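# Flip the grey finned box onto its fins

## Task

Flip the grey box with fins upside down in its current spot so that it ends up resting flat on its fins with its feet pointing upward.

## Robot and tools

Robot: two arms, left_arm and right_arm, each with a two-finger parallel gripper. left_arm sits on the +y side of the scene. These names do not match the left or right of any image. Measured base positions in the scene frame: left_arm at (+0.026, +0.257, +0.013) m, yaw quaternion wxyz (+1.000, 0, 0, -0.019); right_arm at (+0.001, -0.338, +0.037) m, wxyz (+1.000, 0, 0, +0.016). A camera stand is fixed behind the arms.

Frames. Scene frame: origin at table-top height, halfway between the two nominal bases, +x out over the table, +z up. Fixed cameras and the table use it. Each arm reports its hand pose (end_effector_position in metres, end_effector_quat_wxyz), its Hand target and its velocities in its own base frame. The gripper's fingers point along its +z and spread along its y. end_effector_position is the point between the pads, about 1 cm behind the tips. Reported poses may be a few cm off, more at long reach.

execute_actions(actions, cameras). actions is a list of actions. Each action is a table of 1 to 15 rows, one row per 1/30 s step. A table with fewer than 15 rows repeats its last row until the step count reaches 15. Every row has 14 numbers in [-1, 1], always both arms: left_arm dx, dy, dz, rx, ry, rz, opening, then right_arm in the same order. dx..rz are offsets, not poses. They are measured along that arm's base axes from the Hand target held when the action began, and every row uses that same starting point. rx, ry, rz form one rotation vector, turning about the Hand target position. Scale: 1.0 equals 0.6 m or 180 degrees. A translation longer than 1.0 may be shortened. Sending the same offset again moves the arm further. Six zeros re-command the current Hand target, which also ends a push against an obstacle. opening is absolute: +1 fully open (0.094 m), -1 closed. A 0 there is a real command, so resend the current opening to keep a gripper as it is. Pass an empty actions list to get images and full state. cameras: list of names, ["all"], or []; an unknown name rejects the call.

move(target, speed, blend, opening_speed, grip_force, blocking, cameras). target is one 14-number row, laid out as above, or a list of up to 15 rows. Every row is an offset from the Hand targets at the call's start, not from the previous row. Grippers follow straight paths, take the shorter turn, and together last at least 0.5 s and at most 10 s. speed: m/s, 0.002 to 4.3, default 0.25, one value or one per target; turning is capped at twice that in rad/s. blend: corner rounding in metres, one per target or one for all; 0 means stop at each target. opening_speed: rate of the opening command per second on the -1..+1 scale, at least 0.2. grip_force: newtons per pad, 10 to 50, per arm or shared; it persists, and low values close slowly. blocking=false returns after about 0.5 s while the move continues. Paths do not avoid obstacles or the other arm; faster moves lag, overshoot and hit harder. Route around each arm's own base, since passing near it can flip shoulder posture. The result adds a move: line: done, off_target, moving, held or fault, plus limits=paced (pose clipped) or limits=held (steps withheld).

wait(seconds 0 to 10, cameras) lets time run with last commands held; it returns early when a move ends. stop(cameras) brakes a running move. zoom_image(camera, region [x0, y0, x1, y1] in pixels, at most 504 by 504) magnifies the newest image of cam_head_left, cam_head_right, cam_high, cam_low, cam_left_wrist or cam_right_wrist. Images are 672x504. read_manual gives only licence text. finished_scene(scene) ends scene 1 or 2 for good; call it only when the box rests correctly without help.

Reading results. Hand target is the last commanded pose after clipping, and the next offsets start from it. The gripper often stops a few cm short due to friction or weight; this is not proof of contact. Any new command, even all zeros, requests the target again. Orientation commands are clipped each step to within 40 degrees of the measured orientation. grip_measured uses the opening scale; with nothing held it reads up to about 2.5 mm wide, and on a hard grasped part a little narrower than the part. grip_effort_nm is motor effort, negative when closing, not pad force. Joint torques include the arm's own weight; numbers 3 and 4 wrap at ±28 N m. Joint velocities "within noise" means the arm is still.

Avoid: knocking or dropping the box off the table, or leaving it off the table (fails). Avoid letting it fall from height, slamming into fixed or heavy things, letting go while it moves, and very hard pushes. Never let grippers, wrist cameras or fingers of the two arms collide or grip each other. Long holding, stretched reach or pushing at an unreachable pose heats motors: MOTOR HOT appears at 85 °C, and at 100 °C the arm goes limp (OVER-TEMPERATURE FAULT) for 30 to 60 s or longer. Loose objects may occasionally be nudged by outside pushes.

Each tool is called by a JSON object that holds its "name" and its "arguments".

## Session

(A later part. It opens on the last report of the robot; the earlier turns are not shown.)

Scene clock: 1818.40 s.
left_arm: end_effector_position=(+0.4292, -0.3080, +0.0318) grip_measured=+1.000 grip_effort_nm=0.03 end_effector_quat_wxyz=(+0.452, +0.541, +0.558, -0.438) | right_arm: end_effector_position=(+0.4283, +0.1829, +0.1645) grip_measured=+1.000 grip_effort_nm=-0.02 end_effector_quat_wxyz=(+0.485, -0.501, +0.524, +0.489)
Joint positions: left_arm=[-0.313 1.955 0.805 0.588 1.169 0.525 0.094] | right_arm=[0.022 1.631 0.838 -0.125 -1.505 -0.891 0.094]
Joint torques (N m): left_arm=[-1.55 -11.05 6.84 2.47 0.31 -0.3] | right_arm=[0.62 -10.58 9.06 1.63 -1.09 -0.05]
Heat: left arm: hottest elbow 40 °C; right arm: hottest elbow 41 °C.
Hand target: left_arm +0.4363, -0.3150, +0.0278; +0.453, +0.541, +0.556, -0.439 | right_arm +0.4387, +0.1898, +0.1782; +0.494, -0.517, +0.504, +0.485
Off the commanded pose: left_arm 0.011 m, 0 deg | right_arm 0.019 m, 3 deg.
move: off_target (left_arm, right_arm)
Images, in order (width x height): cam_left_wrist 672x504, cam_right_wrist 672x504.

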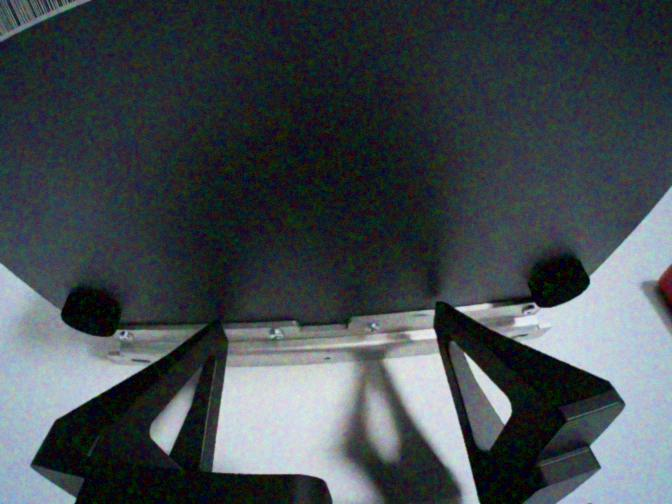

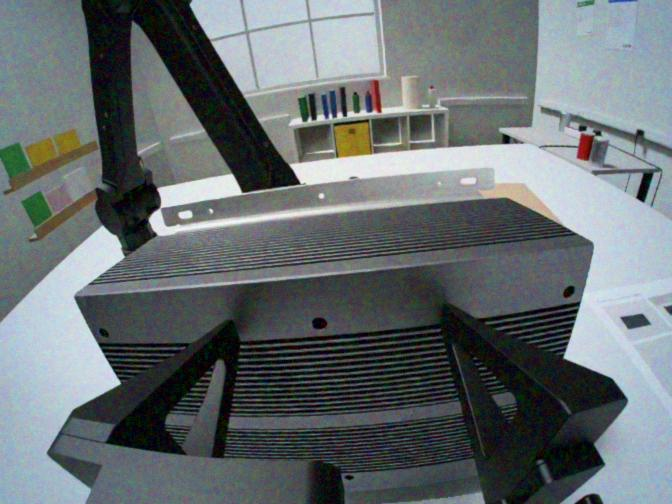

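{"name": "move", "arguments": {"target": [0.0,-0.02,0,0,0,-0.004,1, 0,0,0,0,0,0,1], "speed": 0.015, "cameras": ["cam_left_wrist","cam_right_wrist"]}}

Scene clock: 1843.40 s.
left_arm: end_effector_position=(+0.4303, -0.3109, +0.0312) grip_measured=+1.000 grip_effort_nm=0.03 end_effector_quat_wxyz=(+0.451, +0.540, +0.560, -0.438) | right_arm: end_effector_position=(+0.4289, +0.1806, +0.1650) grip_measured=+1.000 grip_effort_nm=-0.02 end_effector_quat_wxyz=(+0.486, -0.500, +0.524, +0.489)
Joint positions: left_arm=[-0.319 1.959 0.81 0.593 1.162 0.515 0.094] | right_arm=[0.017 1.631 0.838 -0.125 -1.509 -0.891 0.094]
Joint torques (N m): left_arm=[-3.08 -10.64 7.61 2.65 0.19 -0.35] | right_arm=[0.79 -11.46 9.01 1.43 -0.95 -0.11]
Heat: left arm: hottest elbow 39 °C; right arm: hottest elbow 41 °C.
Hand target: left_arm +0.4363, -0.3270, +0.0280; +0.450, +0.545, +0.553, -0.442 | right_arm +0.4387, +0.1898, +0.1782; +0.494, -0.517, +0.504, +0.485
Off the commanded pose: left_arm 0.017 m, 1 deg | right_arm 0.019 m, 3 deg.
move: off_target (left_arm, right_arm)
Images, in order (width x height): cam_left_wrist 672x504, cam_right_wrist 672x504.

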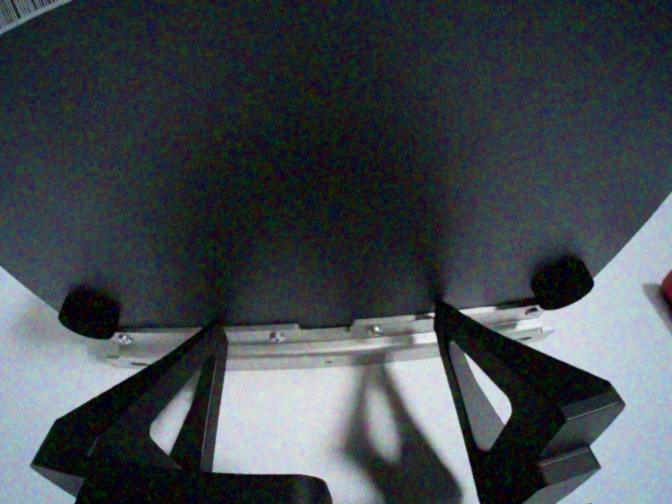

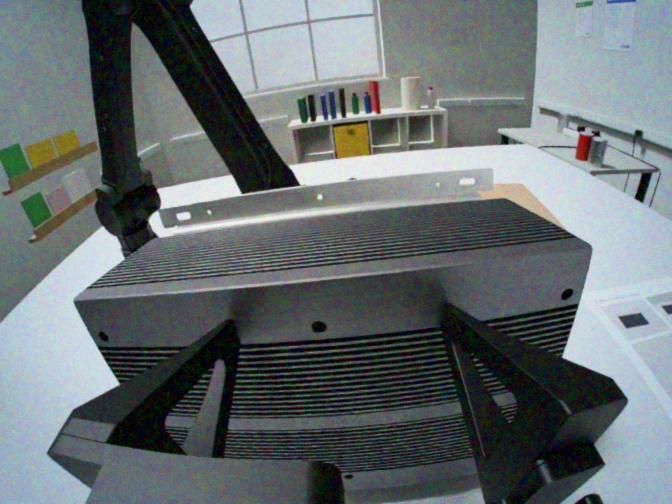

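{"name": "move", "arguments": {"target": [0.0,-0.01,0,0,0,0,1, 0,-0.035,-0.02,0,0,0.0,1], "speed": 0.012, "cameras": ["cam_left_wrist","cam_right_wrist"]}}

Scene clock: 1858.40 s.
left_arm: end_effector_position=(+0.4306, -0.3152, +0.0310) grip_measured=+1.000 grip_effort_nm=0.03 end_effector_quat_wxyz=(+0.451, +0.538, +0.562, -0.438) | right_arm: end_effector_position=(+0.4288, +0.1593, +0.1605) grip_measured=+1.000 grip_effort_nm=-0.02 end_effector_quat_wxyz=(+0.504, -0.492, +0.519, +0.484)
Joint positions: left_arm=[-0.329 1.962 0.812 0.607 1.151 0.497 0.094] | right_arm=[-0.033 1.647 0.848 -0.258 -1.543 -1.051 0.094]
Joint torques (N m): left_arm=[-3.25 -10.87 7.88 2.54 0.23 -0.35] | right_arm=[1.32 -9.52 8.84 0.91 -0.58 -0.17]
Heat: left arm: hottest elbow 39 °C; right arm: hottest elbow 41 °C.
Hand target: left_arm +0.4364, -0.3330, +0.0279; +0.450, +0.545, +0.553, -0.442 | right_arm +0.4387, +0.1688, +0.1662; +0.494, -0.517, +0.504, +0.485
Off the commanded pose: left_arm 0.019 m, 1 deg | right_arm 0.015 m, 3 deg.
move: off_target (left_arm, right_arm)
Images, in order (width x height): cam_left_wrist 672x504, cam_right_wrist 672x504.

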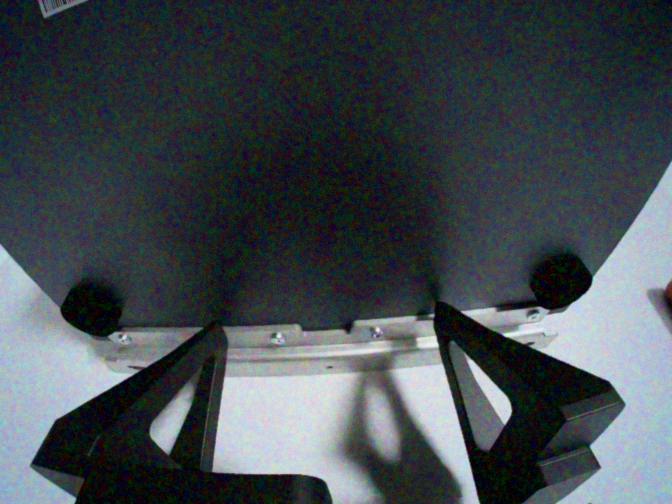

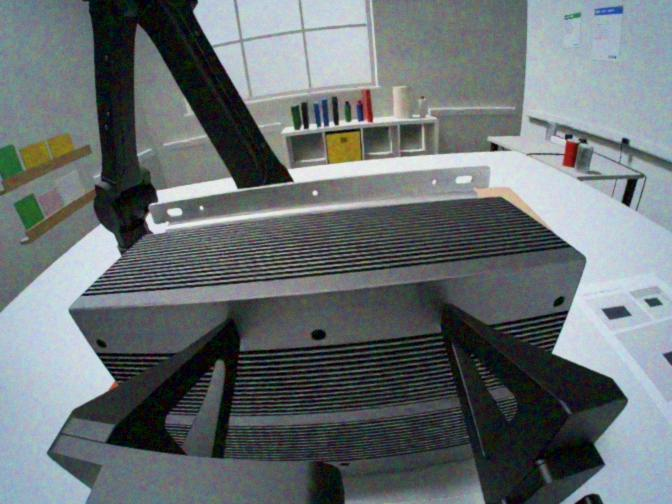

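{"name": "move", "arguments": {"target": [0.0,0,0,0,0,0,1, 0,0,0,0,0,0.0,-0.6], "speed": 0.012, "opening_speed": 0.5, "cameras": ["cam_left_wrist","cam_right_wrist"]}}

Scene clock: 1873.97 s.
left_arm: end_effector_position=(+0.4305, -0.3154, +0.0310) grip_measured=+1.000 grip_effort_nm=0.03 end_effector_quat_wxyz=(+0.451, +0.538, +0.562, -0.438) | right_arm: end_effector_position=(+0.4289, +0.1587, +0.1607) grip_measured=-0.597 grip_effort_nm=-0.10 end_effector_quat_wxyz=(+0.504, -0.492, +0.519, +0.484)
Joint positions: left_arm=[-0.329 1.962 0.812 0.607 1.151 0.497 0.094] | right_arm=[-0.035 1.647 0.848 -0.258 -1.545 -1.051 0.019]
Joint torques (N m): left_arm=[-3.25 -10.75 7.9 2.51 0.23 -0.35] | right_arm=[1.73 -10.46 8.36 1.44 -0.55 -0.04]
Heat: left arm: hottest elbow 40 °C; right arm: hottest elbow 42 °C.
Hand target: left_arm +0.4364, -0.3329, +0.0279; +0.450, +0.545, +0.553, -0.442 | right_arm +0.4380, +0.1692, +0.1664; +0.505, -0.506, +0.507, +0.482 (not the last commanded pose)
Off the commanded pose: left_arm 0.019 m, 1 deg | right_arm 0.015 m, 4 deg.
move: off_target (left_arm, right_arm)
Images, in order (width x height): cam_left_wrist 672x504, cam_right_wrist 672x504.

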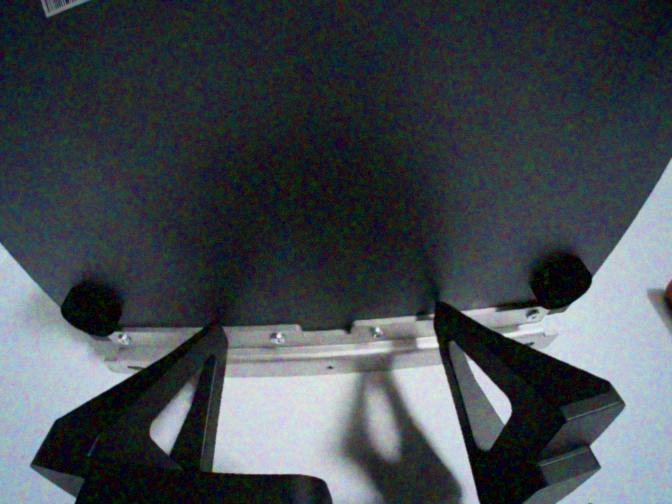

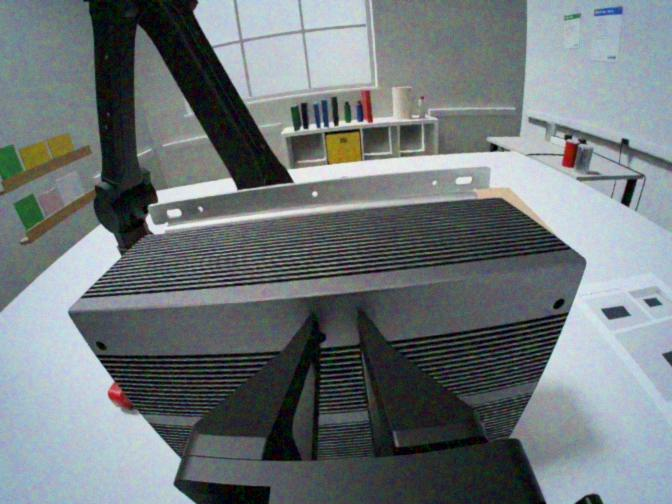

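{"name": "move", "arguments": {"target": [0.0,-0.0,0,0,0,0,1, 0,-0.035,-0.02,0,0,0.0,-0.6], "speed": 0.012, "cameras": ["cam_left_wrist","cam_right_wrist"]}}

Scene clock: 1882.80 s.
left_arm: end_effector_position=(+0.4305, -0.3192, +0.0305) grip_measured=+1.000 grip_effort_nm=0.03 end_effector_quat_wxyz=(+0.449, +0.540, +0.561, -0.439) | right_arm: end_effector_position=(+0.4349, +0.1366, +0.1507) grip_measured=-0.598 grip_effort_nm=-0.09 end_effector_quat_wxyz=(+0.521, -0.481, +0.523, +0.472)
Joint positions: left_arm=[-0.336 1.966 0.818 0.607 1.149 0.494 0.094] | right_arm=[-0.086 1.676 0.848 -0.276 -1.559 -1.111 0.019]
Joint torques (N m): left_arm=[-2.67 -11.11 7.49 2.52 0.3 -0.33] | right_arm=[2.14 -11.4 7.31 1.02 -0.82 -0.09]
Heat: left arm: hottest elbow 41 °C; right arm: hottest elbow 43 °C.
Hand target: left_arm +0.4363, -0.3330, +0.0279; +0.450, +0.545, +0.553, -0.442 | right_arm +0.4380, +0.1482, +0.1543; +0.505, -0.506, +0.507, +0.482
Off the commanded pose: left_arm 0.015 m, 1 deg | right_arm 0.013 m, 4 deg.
move: off_target (left_arm, right_arm)
Images, in order (width x height): cam_left_wrist 672x504, cam_right_wrist 672x504.

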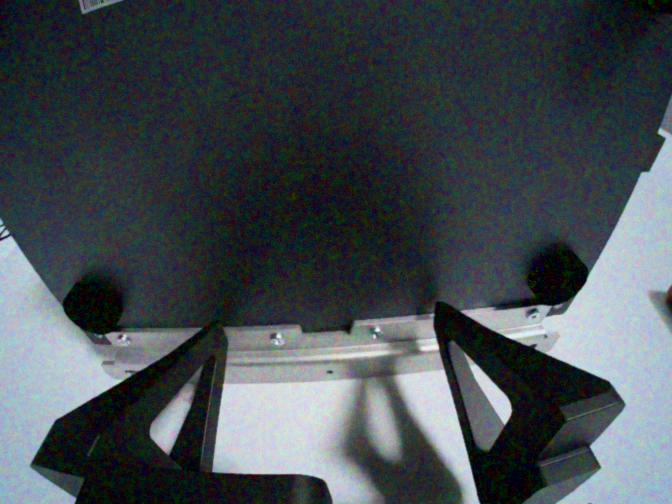

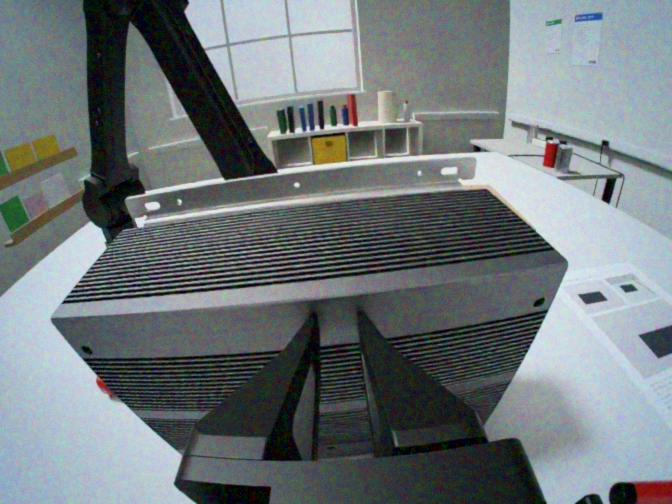

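{"name": "move", "arguments": {"target": [0.0,-0.0,0,0,0,0,1, -0.015,-0.035,-0.0215,0,0,0.0,-0.6], "speed": 0.012, "cameras": ["cam_left_wrist","cam_right_wrist","cam_high"]}}

Scene clock: 1891.23 s.
left_arm: end_effector_position=(+0.4307, -0.3212, +0.0302) grip_measured=+1.000 grip_effort_nm=0.03 end_effector_quat_wxyz=(+0.449, +0.540, +0.560, -0.439) | right_arm: end_effector_position=(+0.4363, +0.1231, +0.1436) grip_measured=-0.599 grip_effort_nm=-0.07 end_effector_quat_wxyz=(+0.529, -0.473, +0.530, +0.465)
Joint positions: left_arm=[-0.34 1.969 0.822 0.607 1.147 0.493 0.094] | right_arm=[-0.118 1.689 0.84 -0.276 -1.562 -1.133 0.019]
Joint torques (N m): left_arm=[-2.32 -11.46 7.27 2.51 0.37 -0.31] | right_arm=[1.9 -12.04 5.98 1.24 -1.21 -0.12]
Heat: left arm: hottest elbow 41 °C; right arm: hottest elbow 42 °C.
Hand target: left_arm +0.4364, -0.3330, +0.0280; +0.450, +0.545, +0.553, -0.442 | right_arm +0.4332, +0.1381, +0.1478; +0.526, -0.485, +0.514, +0.474 (not the last commanded pose)
Off the commanded pose: left_arm 0.013 m, 1 deg | right_arm 0.009 m, 6 deg.
move: held (right_arm; a check stopped the path), off_target (left_arm); limits=held
pose unreachable (right arm): on one or more control steps of this call, first in action 0 (counted from 0), this arm could not follow its commanded pose, so it was not sent that pose on those steps. It may still have moved: this result reports where it is.
cause: moving toward the commanded pose would bring two parts of the arm too close to each other (its wrist (the part past joint 4) and its wrist camera, with joints 5 (wrist yaw) and 6 (wrist roll) between them, 2 mm apart when it was first held).
Images, in order (width x height): cam_high 672x504, cam_left_wrist 672x504, cam_right_wrist 672x504.

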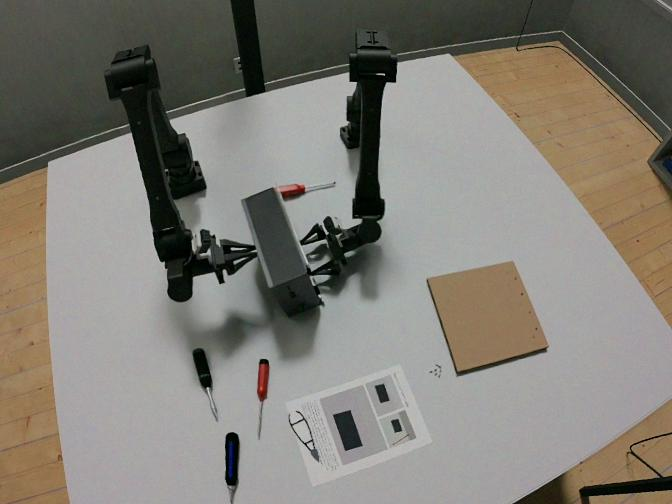

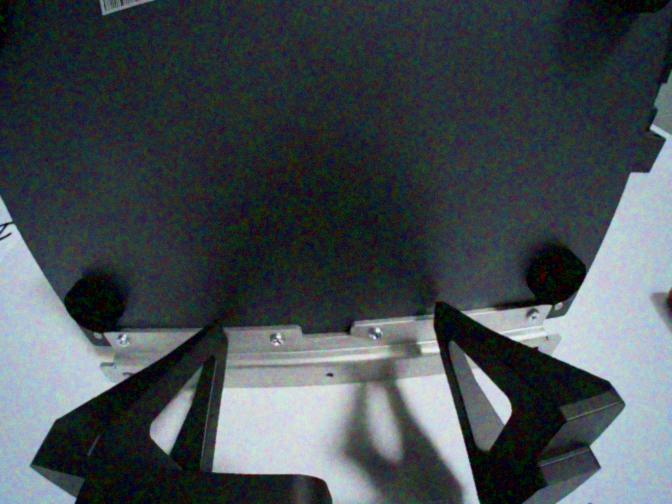

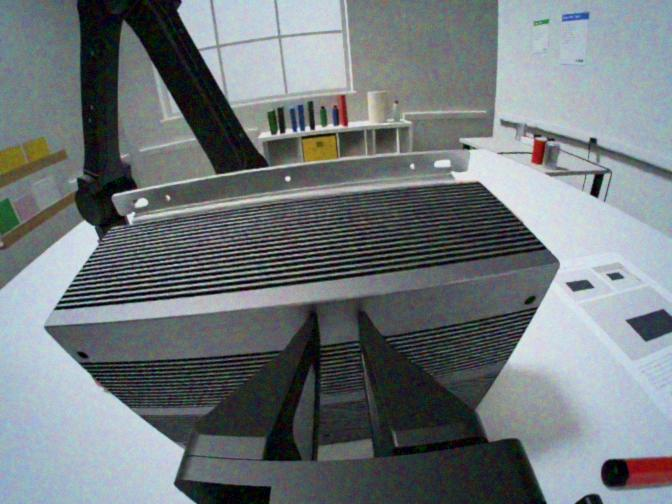

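{"name": "move", "arguments": {"target": [0.0,-0.0,0,0,0,0,1, 0.0,-0.03,-0.018,0,0,-0.055,-0.6], "speed": 0.012, "cameras": ["cam_left_wrist","cam_right_wrist"]}}

Scene clock: 1907.30 s.
left_arm: end_effector_position=(+0.4309, -0.3211, +0.0297) grip_measured=+1.000 grip_effort_nm=0.03 end_effector_quat_wxyz=(+0.448, +0.539, +0.561, -0.439) | right_arm: end_effector_position=(+0.4331, +0.1142, +0.1352) grip_measured=-0.599 grip_effort_nm=-0.07 end_effector_quat_wxyz=(+0.556, -0.441, +0.565, +0.421)
Joint positions: left_arm=[-0.34 1.969 0.822 0.607 1.146 0.491 0.094] | right_arm=[-0.137 1.716 0.623 0.876 -1.444 -0.231 0.019]
Joint torques (N m): left_arm=[-2.32 -11.52 7.27 2.5 0.42 -0.3] | right_arm=[0.26 -10.05 4.66 2.36 -0.25 0.09]
Heat: left arm: hottest elbow 40 °C; right arm: hottest elbow 40 °C.
Hand target: left_arm +0.4364, -0.3330, +0.0279; +0.450, +0.545, +0.553, -0.442 | right_arm +0.4334, +0.1200, +0.1370; +0.565, -0.438, +0.554, +0.426
Off the commanded pose: left_arm 0.013 m, 1 deg | right_arm 0.006 m, 2 deg.
move: off_target (left_arm)
Images, in order (width x height): cam_left_wrist 672x504, cam_right_wrist 672x504.

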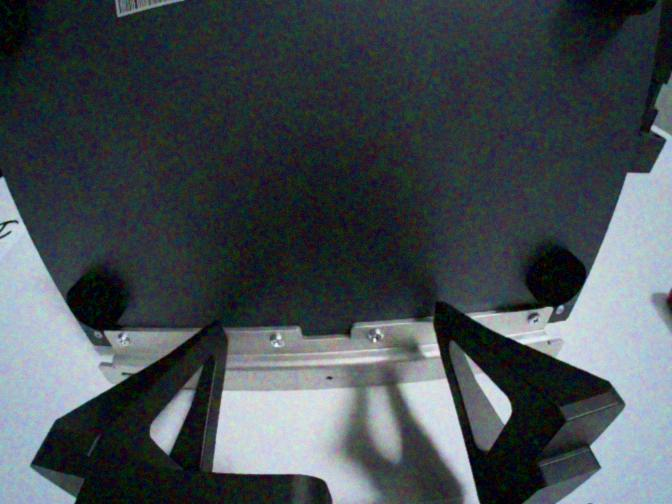

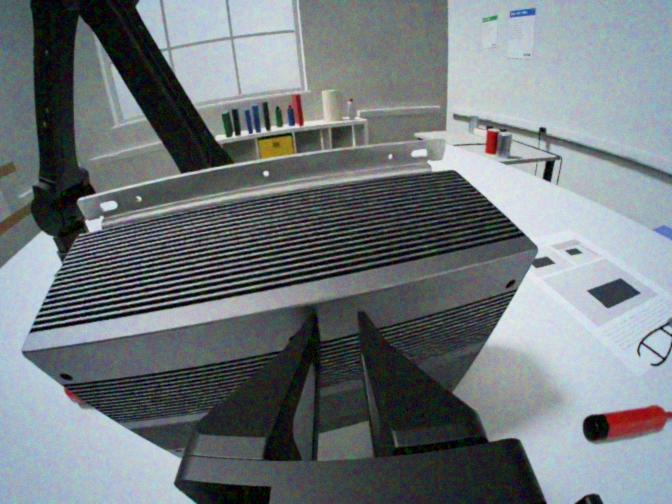

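{"name": "move", "arguments": {"target": [0.0,-0.005,0,0,0,0,1, 0.0,-0.0333,-0.0283,0,0,-0.0,-0.6], "speed": 0.012, "cameras": ["cam_left_wrist","cam_right_wrist"]}}

Scene clock: 1920.03 s.
left_arm: end_effector_position=(+0.4310, -0.3212, +0.0299) grip_measured=+1.000 grip_effort_nm=0.03 end_effector_quat_wxyz=(+0.448, +0.539, +0.562, -0.440) | right_arm: end_effector_position=(+0.4314, +0.1065, +0.1225) grip_measured=-0.599 grip_effort_nm=-0.06 end_effector_quat_wxyz=(+0.561, -0.444, +0.552, +0.427)
Joint positions: left_arm=[-0.34 1.969 0.822 0.608 1.145 0.488 0.094] | right_arm=[-0.158 1.812 0.623 1.134 -1.486 -0.082 0.019]
Joint torques (N m): left_arm=[-2.84 -11.28 7.43 2.67 0.23 -0.34] | right_arm=[-1.85 -10.46 3.9 2.11 -0.2 0.06]
Heat: left arm: hottest elbow 40 °C; right arm: hottest elbow 39 °C.
Hand target: left_arm +0.4364, -0.3360, +0.0280; +0.450, +0.545, +0.553, -0.442 | right_arm +0.4332, +0.1002, +0.1200; +0.565, -0.438, +0.554, +0.426
Off the commanded pose: left_arm 0.016 m, 1 deg | right_arm 0.007 m, 1 deg.
move: off_target (left_arm)
Images, in order (width x height): cam_left_wrist 672x504, cam_right_wrist 672x504.

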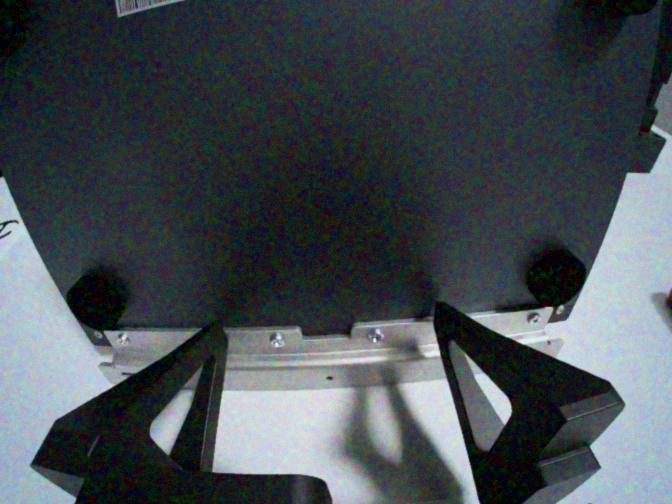

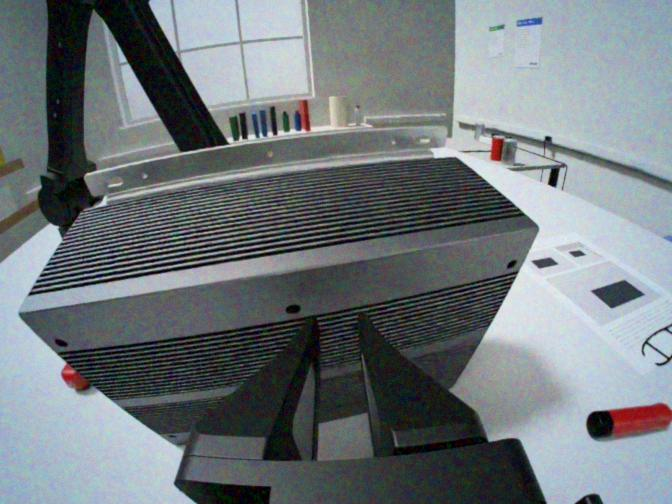

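{"name": "move", "arguments": {"target": [0.0,0,0,0,0,0,1, 0.0,-0.02,0,0,0,-0.0,-0.6], "speed": 0.012, "cameras": ["cam_left_wrist","cam_right_wrist","cam_high"]}}

Scene clock: 1927.77 s.
left_arm: end_effector_position=(+0.4310, -0.3212, +0.0299) grip_measured=+1.000 grip_effort_nm=0.03 end_effector_quat_wxyz=(+0.448, +0.539, +0.562, -0.440) | right_arm: end_effector_position=(+0.4294, +0.0948, +0.1212) grip_measured=-0.599 grip_effort_nm=-0.07 end_effector_quat_wxyz=(+0.561, -0.442, +0.553, +0.429)
Joint positions: left_arm=[-0.34 1.969 0.822 0.608 1.145 0.488 0.094] | right_arm=[-0.188 1.817 0.623 1.14 -1.515 -0.075 0.019]
Joint torques (N m): left_arm=[-2.84 -11.28 7.41 2.7 0.23 -0.33] | right_arm=[-1.79 -9.88 4.29 2.06 -0.2 0.1]
Heat: left arm: hottest elbow 40 °C; right arm: hottest elbow 38 °C.
Hand target: left_arm +0.4364, -0.3360, +0.0280; +0.450, +0.545, +0.553, -0.442 | right_arm +0.4332, +0.0881, +0.1201; +0.565, -0.438, +0.554, +0.426
Off the commanded pose: left_arm 0.016 m, 1 deg | right_arm 0.008 m, 1 deg.
move: off_target (left_arm)
Images, in order (width x height): cam_high 672x504, cam_left_wrist 672x504, cam_right_wrist 672x504.

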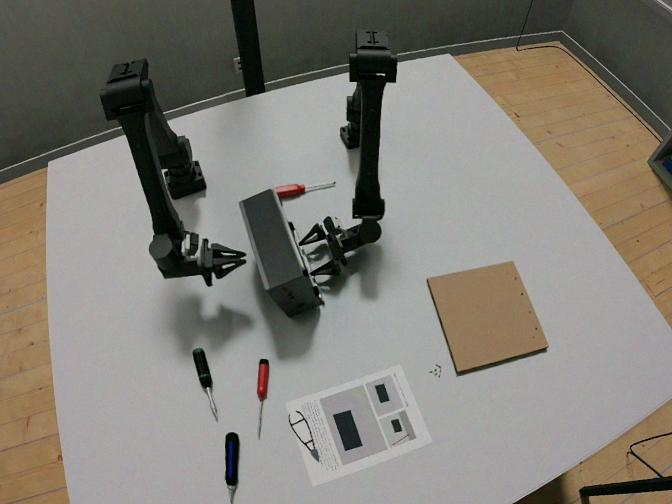

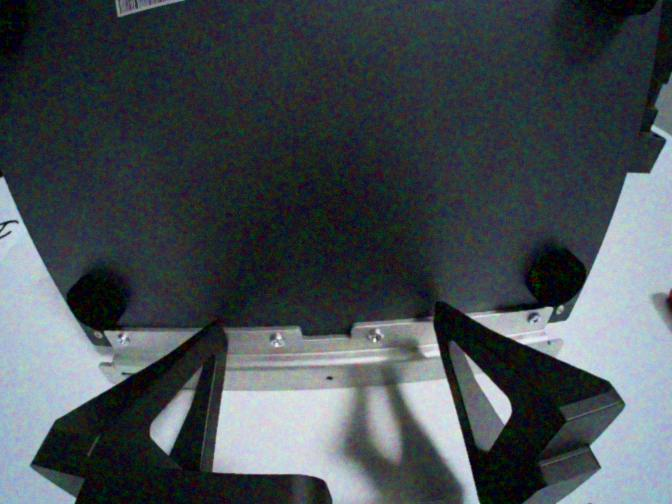

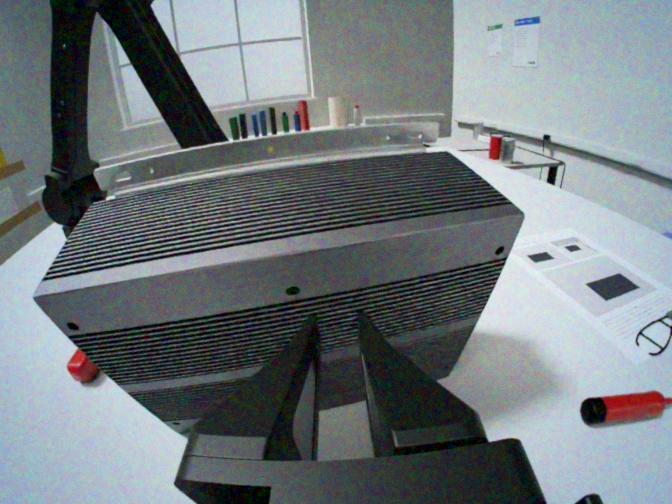

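{"name": "move", "arguments": {"target": [[0,0.2267,0.0,0,0,0,1, 0,-0.05,0,0,0,0,-0.6],[-0.06,0.45,0.55,0,0,0.25,1, 0,-0.05,0,0,0,0,-0.6],[-0.08,0.8,0.58,0,0,0.45,1, 0,-0.05,0,0,0,0,-0.6]], "speed": [0.05,0.15,0.2], "blend": [0.02,0.05,0], "cameras": ["cam_right_wrist","cam_high","cam_head_left"]}}

Scene clock: 1956.33 s.
left_arm: end_effector_position=(+0.3809, +0.1344, +0.3495) grip_measured=+1.000 grip_effort_nm=0.03 end_effector_quat_wxyz=(+0.614, +0.053, +0.785, -0.056) | right_arm: end_effector_position=(+0.4247, +0.0667, +0.1194) grip_measured=-0.599 grip_effort_nm=-0.06 end_effector_quat_wxyz=(+0.562, -0.437, +0.556, +0.429)
Joint positions: left_arm=[0.647 0.836 0.728 -0.234 0.777 0.221 0.094] | right_arm=[-0.26 1.824 0.623 1.14 -1.578 -0.075 0.019]
Joint torques (N m): left_arm=[-0.15 -1.32 14 2.81 0.12 -0.32] | right_arm=[-1.73 -9.7 5.41 1.37 -0.21 -0.02]
Heat: left arm: hottest elbow 41 °C; right arm: hottest elbow 37 °C.
Hand target: left_arm +0.3884, +0.1440, +0.3760; +0.629, +0.055, +0.774, -0.043 | right_arm +0.4332, +0.0581, +0.1201; +0.565, -0.438, +0.554, +0.426
Off the commanded pose: left_arm 0.029 m, 3 deg | right_arm 0.012 m, 1 deg.
joint sent to its limit (right arm) — joint 5 (wrist yaw), lower limit. The joint targets still meet the commanded pose.
move: off_target (left_arm, right_arm)
Images, in order (width x height): cam_head_left 672x504, cam_high 672x504, cam_right_wrist 672x504.

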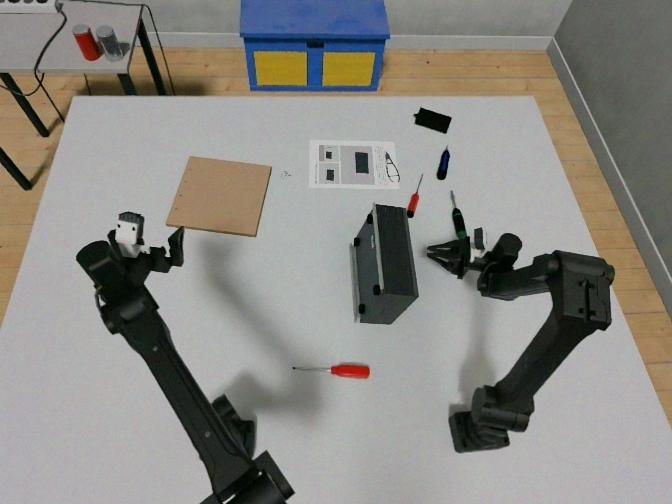

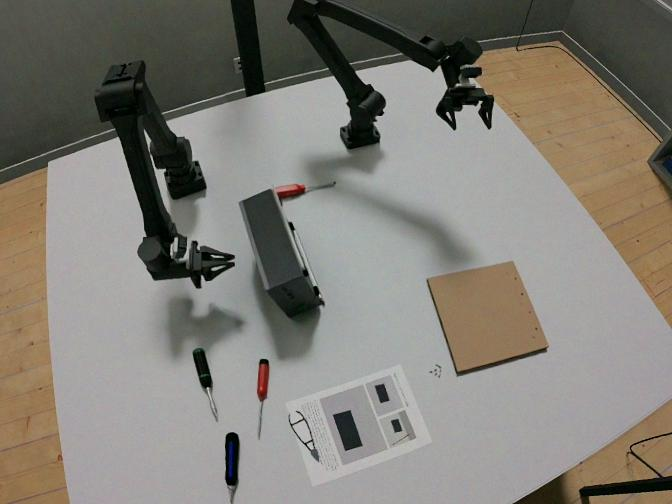

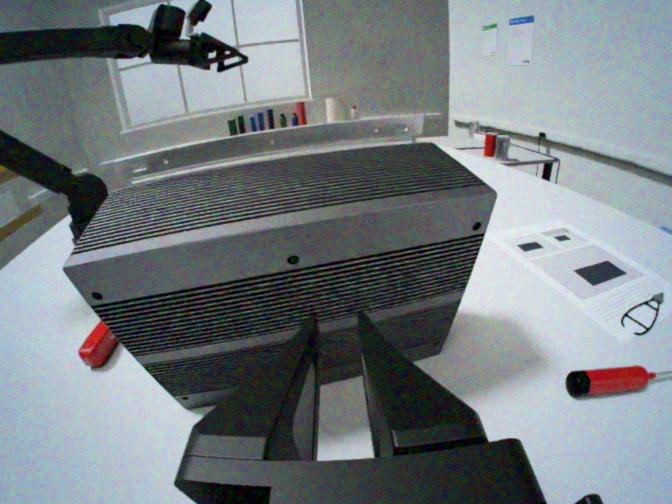

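{"name": "move", "arguments": {"target": [[0,0,0,0,0,0,1, -0.008,0,-0.147,0,0,0,-0.6],[0,0,0,0,0,0,1, -0.008,0.1,-0.147,0,0,0.03,-0.6]], "speed": 0.06, "blend": [0.02,0], "cameras": ["cam_right_wrist","cam_high"]}}

Scene clock: 2020.27 s.
left_arm: end_effector_position=(+0.3809, +0.1344, +0.3495) grip_measured=+1.000 grip_effort_nm=0.03 end_effector_quat_wxyz=(+0.614, +0.053, +0.785, -0.057) | right_arm: end_effector_position=(+0.4233, +0.1135, +0.0331) grip_measured=-0.599 grip_effort_nm=-0.06 end_effector_quat_wxyz=(+0.540, -0.459, +0.540, +0.453)
Joint positions: left_arm=[0.647 0.836 0.728 -0.234 0.777 0.22 0.094] | right_arm=[-0.145 2.079 0.668 1.18 -1.547 -0.237 0.019]
Joint torques (N m): left_arm=[-0.03 -1.44 13.97 2.84 0.12 -0.33] | right_arm=[0.62 -10.7 3.32 2.18 -0.03 -0.03]
Heat: left arm: hottest elbow 55 °C; right arm: hottest elbow 37 °C.
Hand target: left_arm +0.3884, +0.1440, +0.3760; +0.629, +0.055, +0.774, -0.043 | right_arm +0.4284, +0.1182, +0.0318; +0.544, -0.464, +0.532, +0.453
Off the commanded pose: left_arm 0.029 m, 3 deg | right_arm 0.007 m, 1 deg.
move: off_target (left_arm)
Images, in order (width x height): cam_high 672x504, cam_right_wrist 672x504.

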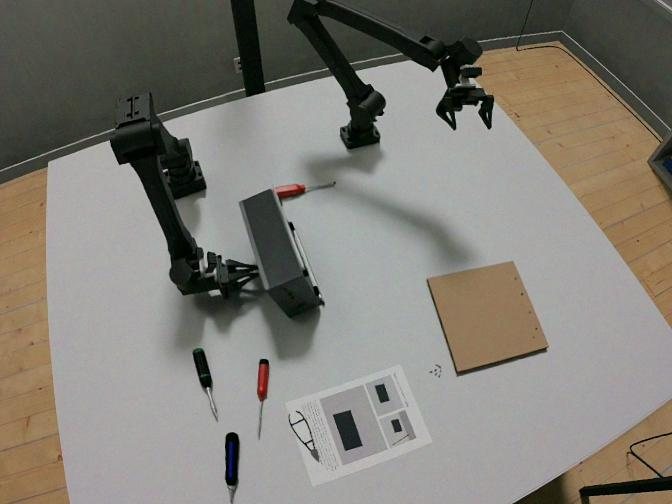

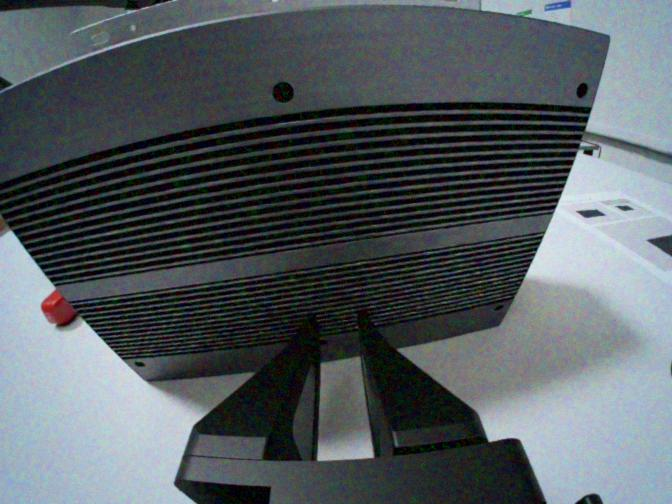

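{"name": "move", "arguments": {"target": [-0.15,0.0,-0.15,0,0,0,1, -0.008,0.12,-0.005,0,0,0.02,-0.6], "speed": [0.03], "cameras": ["cam_right_wrist","cam_high"]}}

Scene clock: 2033.87 s.
left_arm: end_effector_position=(+0.3012, +0.1431, +0.2843) grip_measured=+1.000 grip_effort_nm=0.03 end_effector_quat_wxyz=(+0.627, +0.052, +0.775, -0.052) | right_arm: end_effector_position=(+0.4274, +0.1646, +0.0295) grip_measured=-0.599 grip_effort_nm=-0.06 end_effector_quat_wxyz=(+0.539, -0.463, +0.535, +0.457)
Joint positions: left_arm=[0.905 0.684 0.493 -0.215 1.016 0.335 0.094] | right_arm=[-0.017 2.148 0.685 1.45 -1.434 -0.024 0.019]
Joint torques (N m): left_arm=[0.21 -1.26 9.68 1.95 0.43 -0.06] | right_arm=[3.66 -12.16 2.97 2.29 -0.02 0.05]
Heat: left arm: hottest elbow 55 °C; right arm: hottest elbow 36 °C.
Hand target: left_arm +0.2983, +0.1440, +0.2859; +0.629, +0.055, +0.774, -0.043 | right_arm +0.4236, +0.1900, +0.0289; +0.530, -0.481, +0.518, +0.469
Off the commanded pose: left_arm 0.003 m, 1 deg | right_arm 0.026 m, 3 deg.
move: off_target (right_arm)
Images, in order (width x height): cam_high 672x504, cam_right_wrist 672x504.

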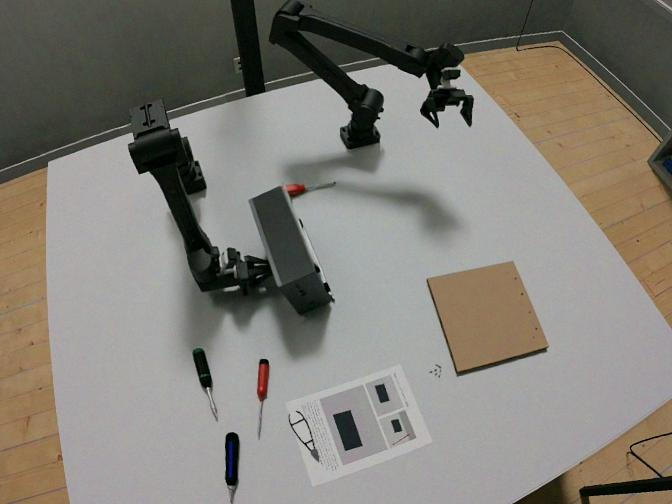

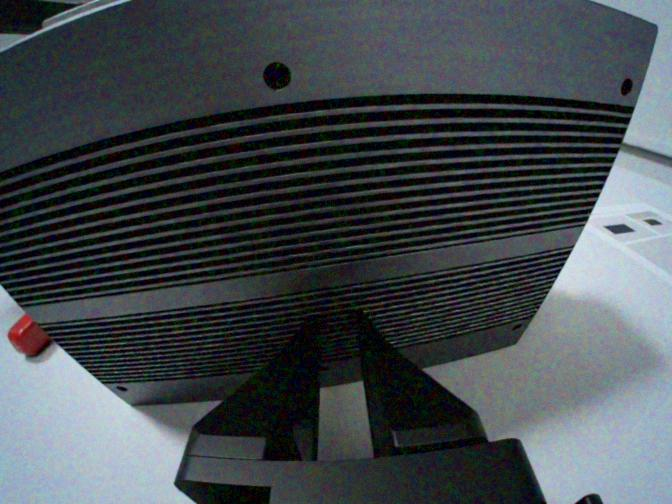

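{"name": "move", "arguments": {"target": [0,0.0,0,0,0,0,1, 0,0.1,0,0,0,0.015,-0.6], "speed": [0.03], "cameras": ["cam_right_wrist","cam_high"]}}

Scene clock: 2040.83 s.
left_arm: end_effector_position=(+0.3012, +0.1431, +0.2843) grip_measured=+1.000 grip_effort_nm=0.03 end_effector_quat_wxyz=(+0.627, +0.052, +0.775, -0.051) | right_arm: end_effector_position=(+0.4278, +0.2242, +0.0297) grip_measured=-0.599 grip_effort_nm=-0.07 end_effector_quat_wxyz=(+0.532, -0.480, +0.519, +0.466)
Joint positions: left_arm=[0.905 0.684 0.493 -0.215 1.016 0.336 0.094] | right_arm=[0.125 2.157 0.719 1.44 -1.34 -0.024 0.019]
Joint torques (N m): left_arm=[0.15 -1.2 9.66 1.95 0.42 -0.06] | right_arm=[4.19 -12.04 3.43 1.4 0.02 0.08]
Heat: left arm: hottest elbow 54 °C; right arm: hottest elbow 35 °C.
Hand target: left_arm +0.2984, +0.1440, +0.2859; +0.629, +0.055, +0.774, -0.043 | right_arm +0.4236, +0.2502, +0.0288; +0.519, -0.493, +0.506, +0.482
Off the commanded pose: left_arm 0.003 m, 1 deg | right_arm 0.026 m, 3 deg.
move: off_target (right_arm)
Images, in order (width x height): cam_high 672x504, cam_right_wrist 672x504.

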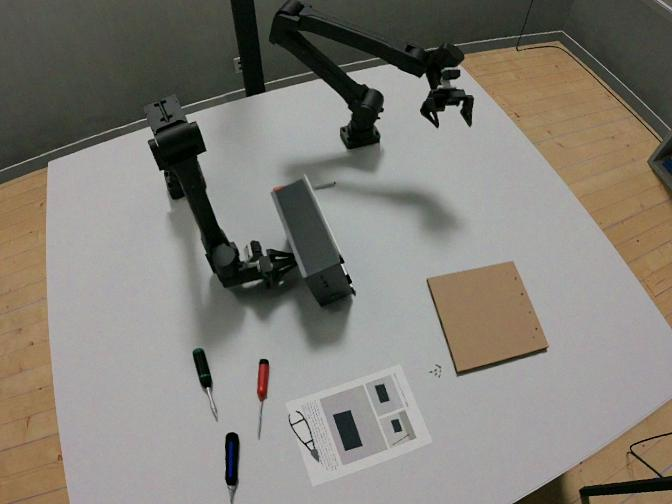

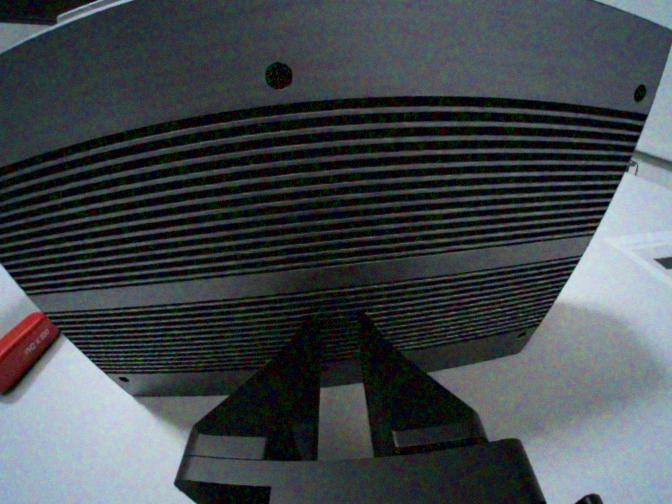

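{"name": "move", "arguments": {"target": [0,0.0,0,0,0,0,1, 0,0.0,0,0,0,0.0,0.8], "speed": [0.03], "opening_speed": 0.6, "cameras": ["cam_right_wrist"]}}

Scene clock: 2053.03 s.
left_arm: end_effector_position=(+0.3012, +0.1431, +0.2843) grip_measured=+1.000 grip_effort_nm=0.02 end_effector_quat_wxyz=(+0.627, +0.052, +0.775, -0.051) | right_arm: end_effector_position=(+0.4298, +0.2254, +0.0299) grip_measured=+0.797 grip_effort_nm=0.09 end_effector_quat_wxyz=(+0.533, -0.479, +0.519, +0.465)
Joint positions: left_arm=[0.905 0.684 0.493 -0.215 1.016 0.336 0.094] | right_arm=[0.128 2.158 0.724 1.438 -1.336 -0.023 0.084]
Joint torques (N m): left_arm=[0.09 -1.14 9.68 1.96 0.42 -0.06] | right_arm=[3.72 -12.28 3.33 1.32 -0.17 0.06]
Heat: left arm: hottest elbow 53 °C; right arm: hottest elbow 35 °C.
Hand target: left_arm +0.2984, +0.1440, +0.2859; +0.629, +0.055, +0.774, -0.043 | right_arm +0.4236, +0.2501, +0.0288; +0.519, -0.493, +0.506, +0.482
Off the commanded pose: left_arm 0.003 m, 1 deg | right_arm 0.026 m, 3 deg.
move: off_target (right_arm)
Images, in order (width x height): cam_right_wrist 672x504.

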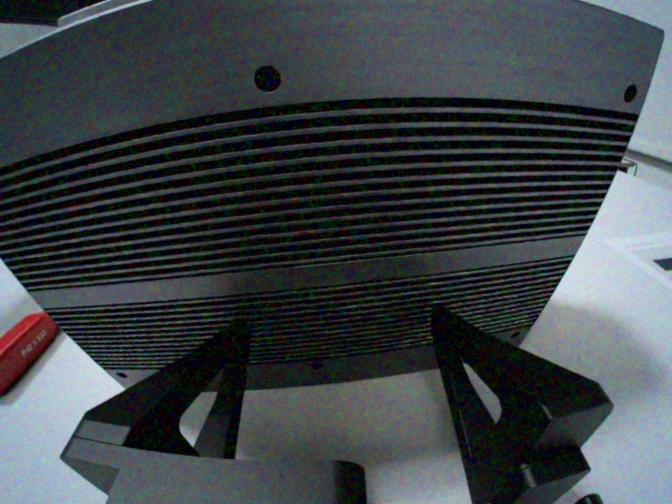

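{"name": "move", "arguments": {"target": [0,0.0,0,0,0,0,1, 0,0.09,0,0,0,0.02,0.8], "speed": [0.03], "cameras": ["cam_right_wrist","cam_high","cam_head_left"]}}

Scene clock: 2066.57 s.
left_arm: end_effector_position=(+0.3012, +0.1431, +0.2843) grip_measured=+1.000 grip_effort_nm=0.03 end_effector_quat_wxyz=(+0.627, +0.052, +0.775, -0.051) | right_arm: end_effector_position=(+0.4297, +0.2760, +0.0303) grip_measured=+0.799 grip_effort_nm=0.07 end_effector_quat_wxyz=(+0.517, -0.495, +0.505, +0.483)
Joint positions: left_arm=[0.905 0.684 0.493 -0.215 1.016 0.336 0.094] | right_arm=[0.238 2.166 0.779 1.388 -1.289 -0.023 0.084]
Joint torques (N m): left_arm=[0.15 -1.2 9.65 1.92 0.42 -0.06] | right_arm=[3.96 -12.98 4.42 1.1 0.02 0.06]
Heat: left arm: hottest elbow 51 °C; right arm: hottest elbow 35 °C.
Hand target: left_arm +0.2984, +0.1440, +0.2859; +0.629, +0.055, +0.774, -0.043 | right_arm +0.4237, +0.3041, +0.0289; +0.503, -0.508, +0.490, +0.498
Off the commanded pose: left_arm 0.003 m, 1 deg | right_arm 0.029 m, 3 deg.
move: off_target (right_arm)
Images, in order (width x height): cam_head_left 672x504, cam_high 672x504, cam_right_wrist 672x504.

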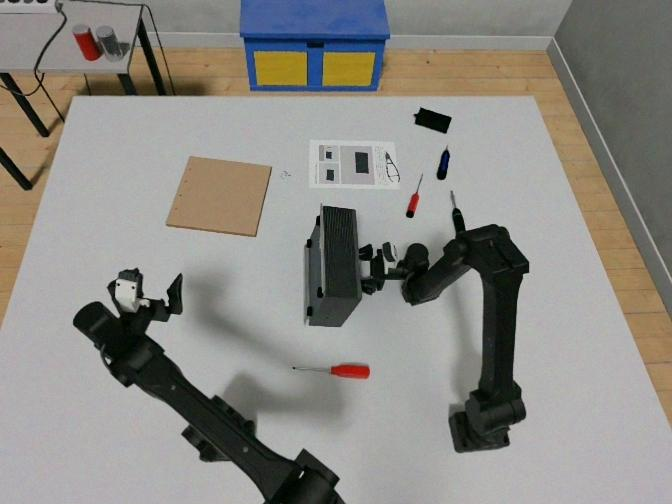

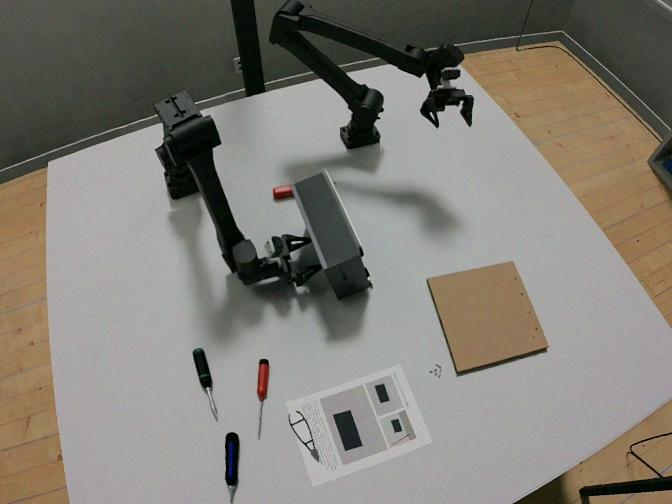

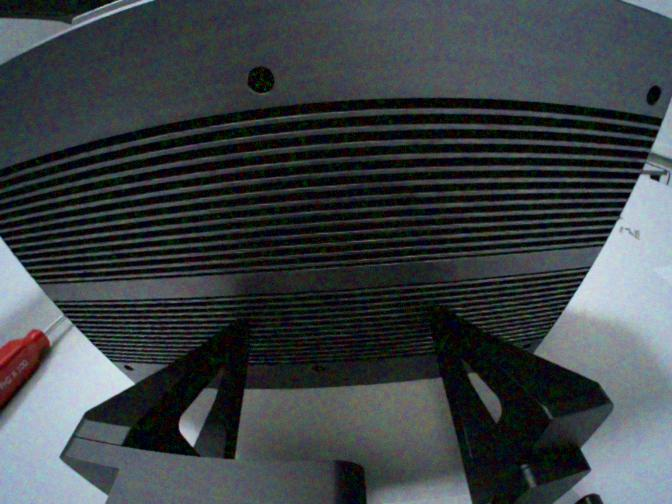

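{"name": "zoom_image", "arguments": {"camera": "cam_head_left", "region": [160, 140, 440, 350]}}

Scaled by 1.800.

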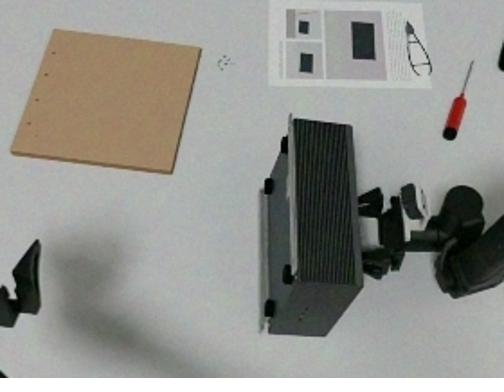

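{"name": "move", "arguments": {"target": [0,0.0,0,0,0,0,1, 0,0.1,0,0,0,0.005,0.8], "speed": [0.03], "cameras": ["cam_right_wrist","cam_head_left"]}}

Scene clock: 2082.47 s.
left_arm: end_effector_position=(+0.3012, +0.1431, +0.2843) grip_measured=+1.000 grip_effort_nm=0.03 end_effector_quat_wxyz=(+0.627, +0.052, +0.775, -0.051) | right_arm: end_effector_position=(+0.4308, +0.3338, +0.0295) grip_measured=+0.799 grip_effort_nm=0.07 end_effector_quat_wxyz=(+0.510, -0.498, +0.503, +0.489)
Joint positions: left_arm=[0.905 0.684 0.493 -0.215 1.016 0.336 0.094] | right_arm=[0.36 2.18 0.839 1.337 -1.185 -0.019 0.084]
Joint torques (N m): left_arm=[0.09 -1.08 9.7 1.92 0.42 -0.06] | right_arm=[4.01 -13.04 5.38 1.44 0.12 0.02]
Heat: left arm: hottest elbow 50 °C; right arm: hottest elbow 35 °C.
Hand target: left_arm +0.2984, +0.1440, +0.2859; +0.629, +0.055, +0.774, -0.043 | right_arm +0.4237, +0.3641, +0.0289; +0.500, -0.512, +0.486, +0.502
Off the commanded pose: left_arm 0.003 m, 1 deg | right_arm 0.031 m, 3 deg.
move: off_target (right_arm)
Images, in order (width x height): cam_head_left 672x504, cam_right_wrist 672x504.

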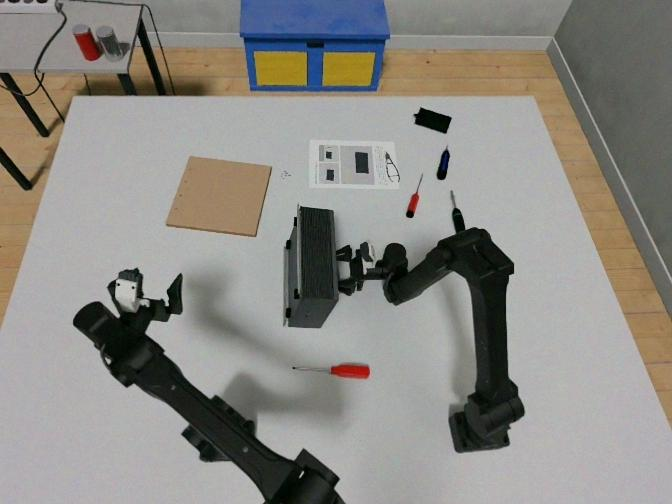

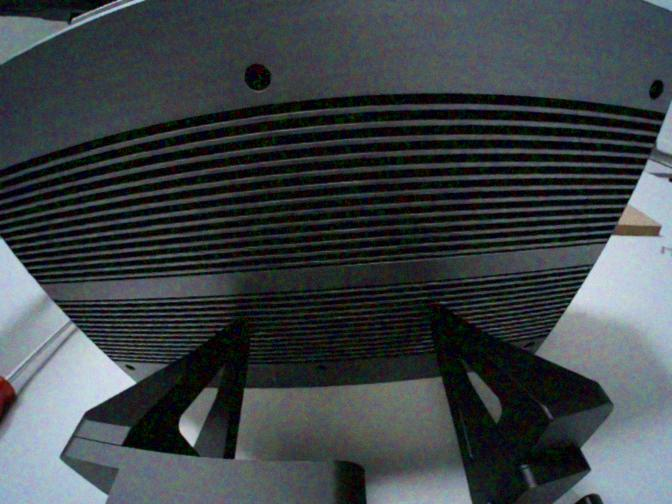

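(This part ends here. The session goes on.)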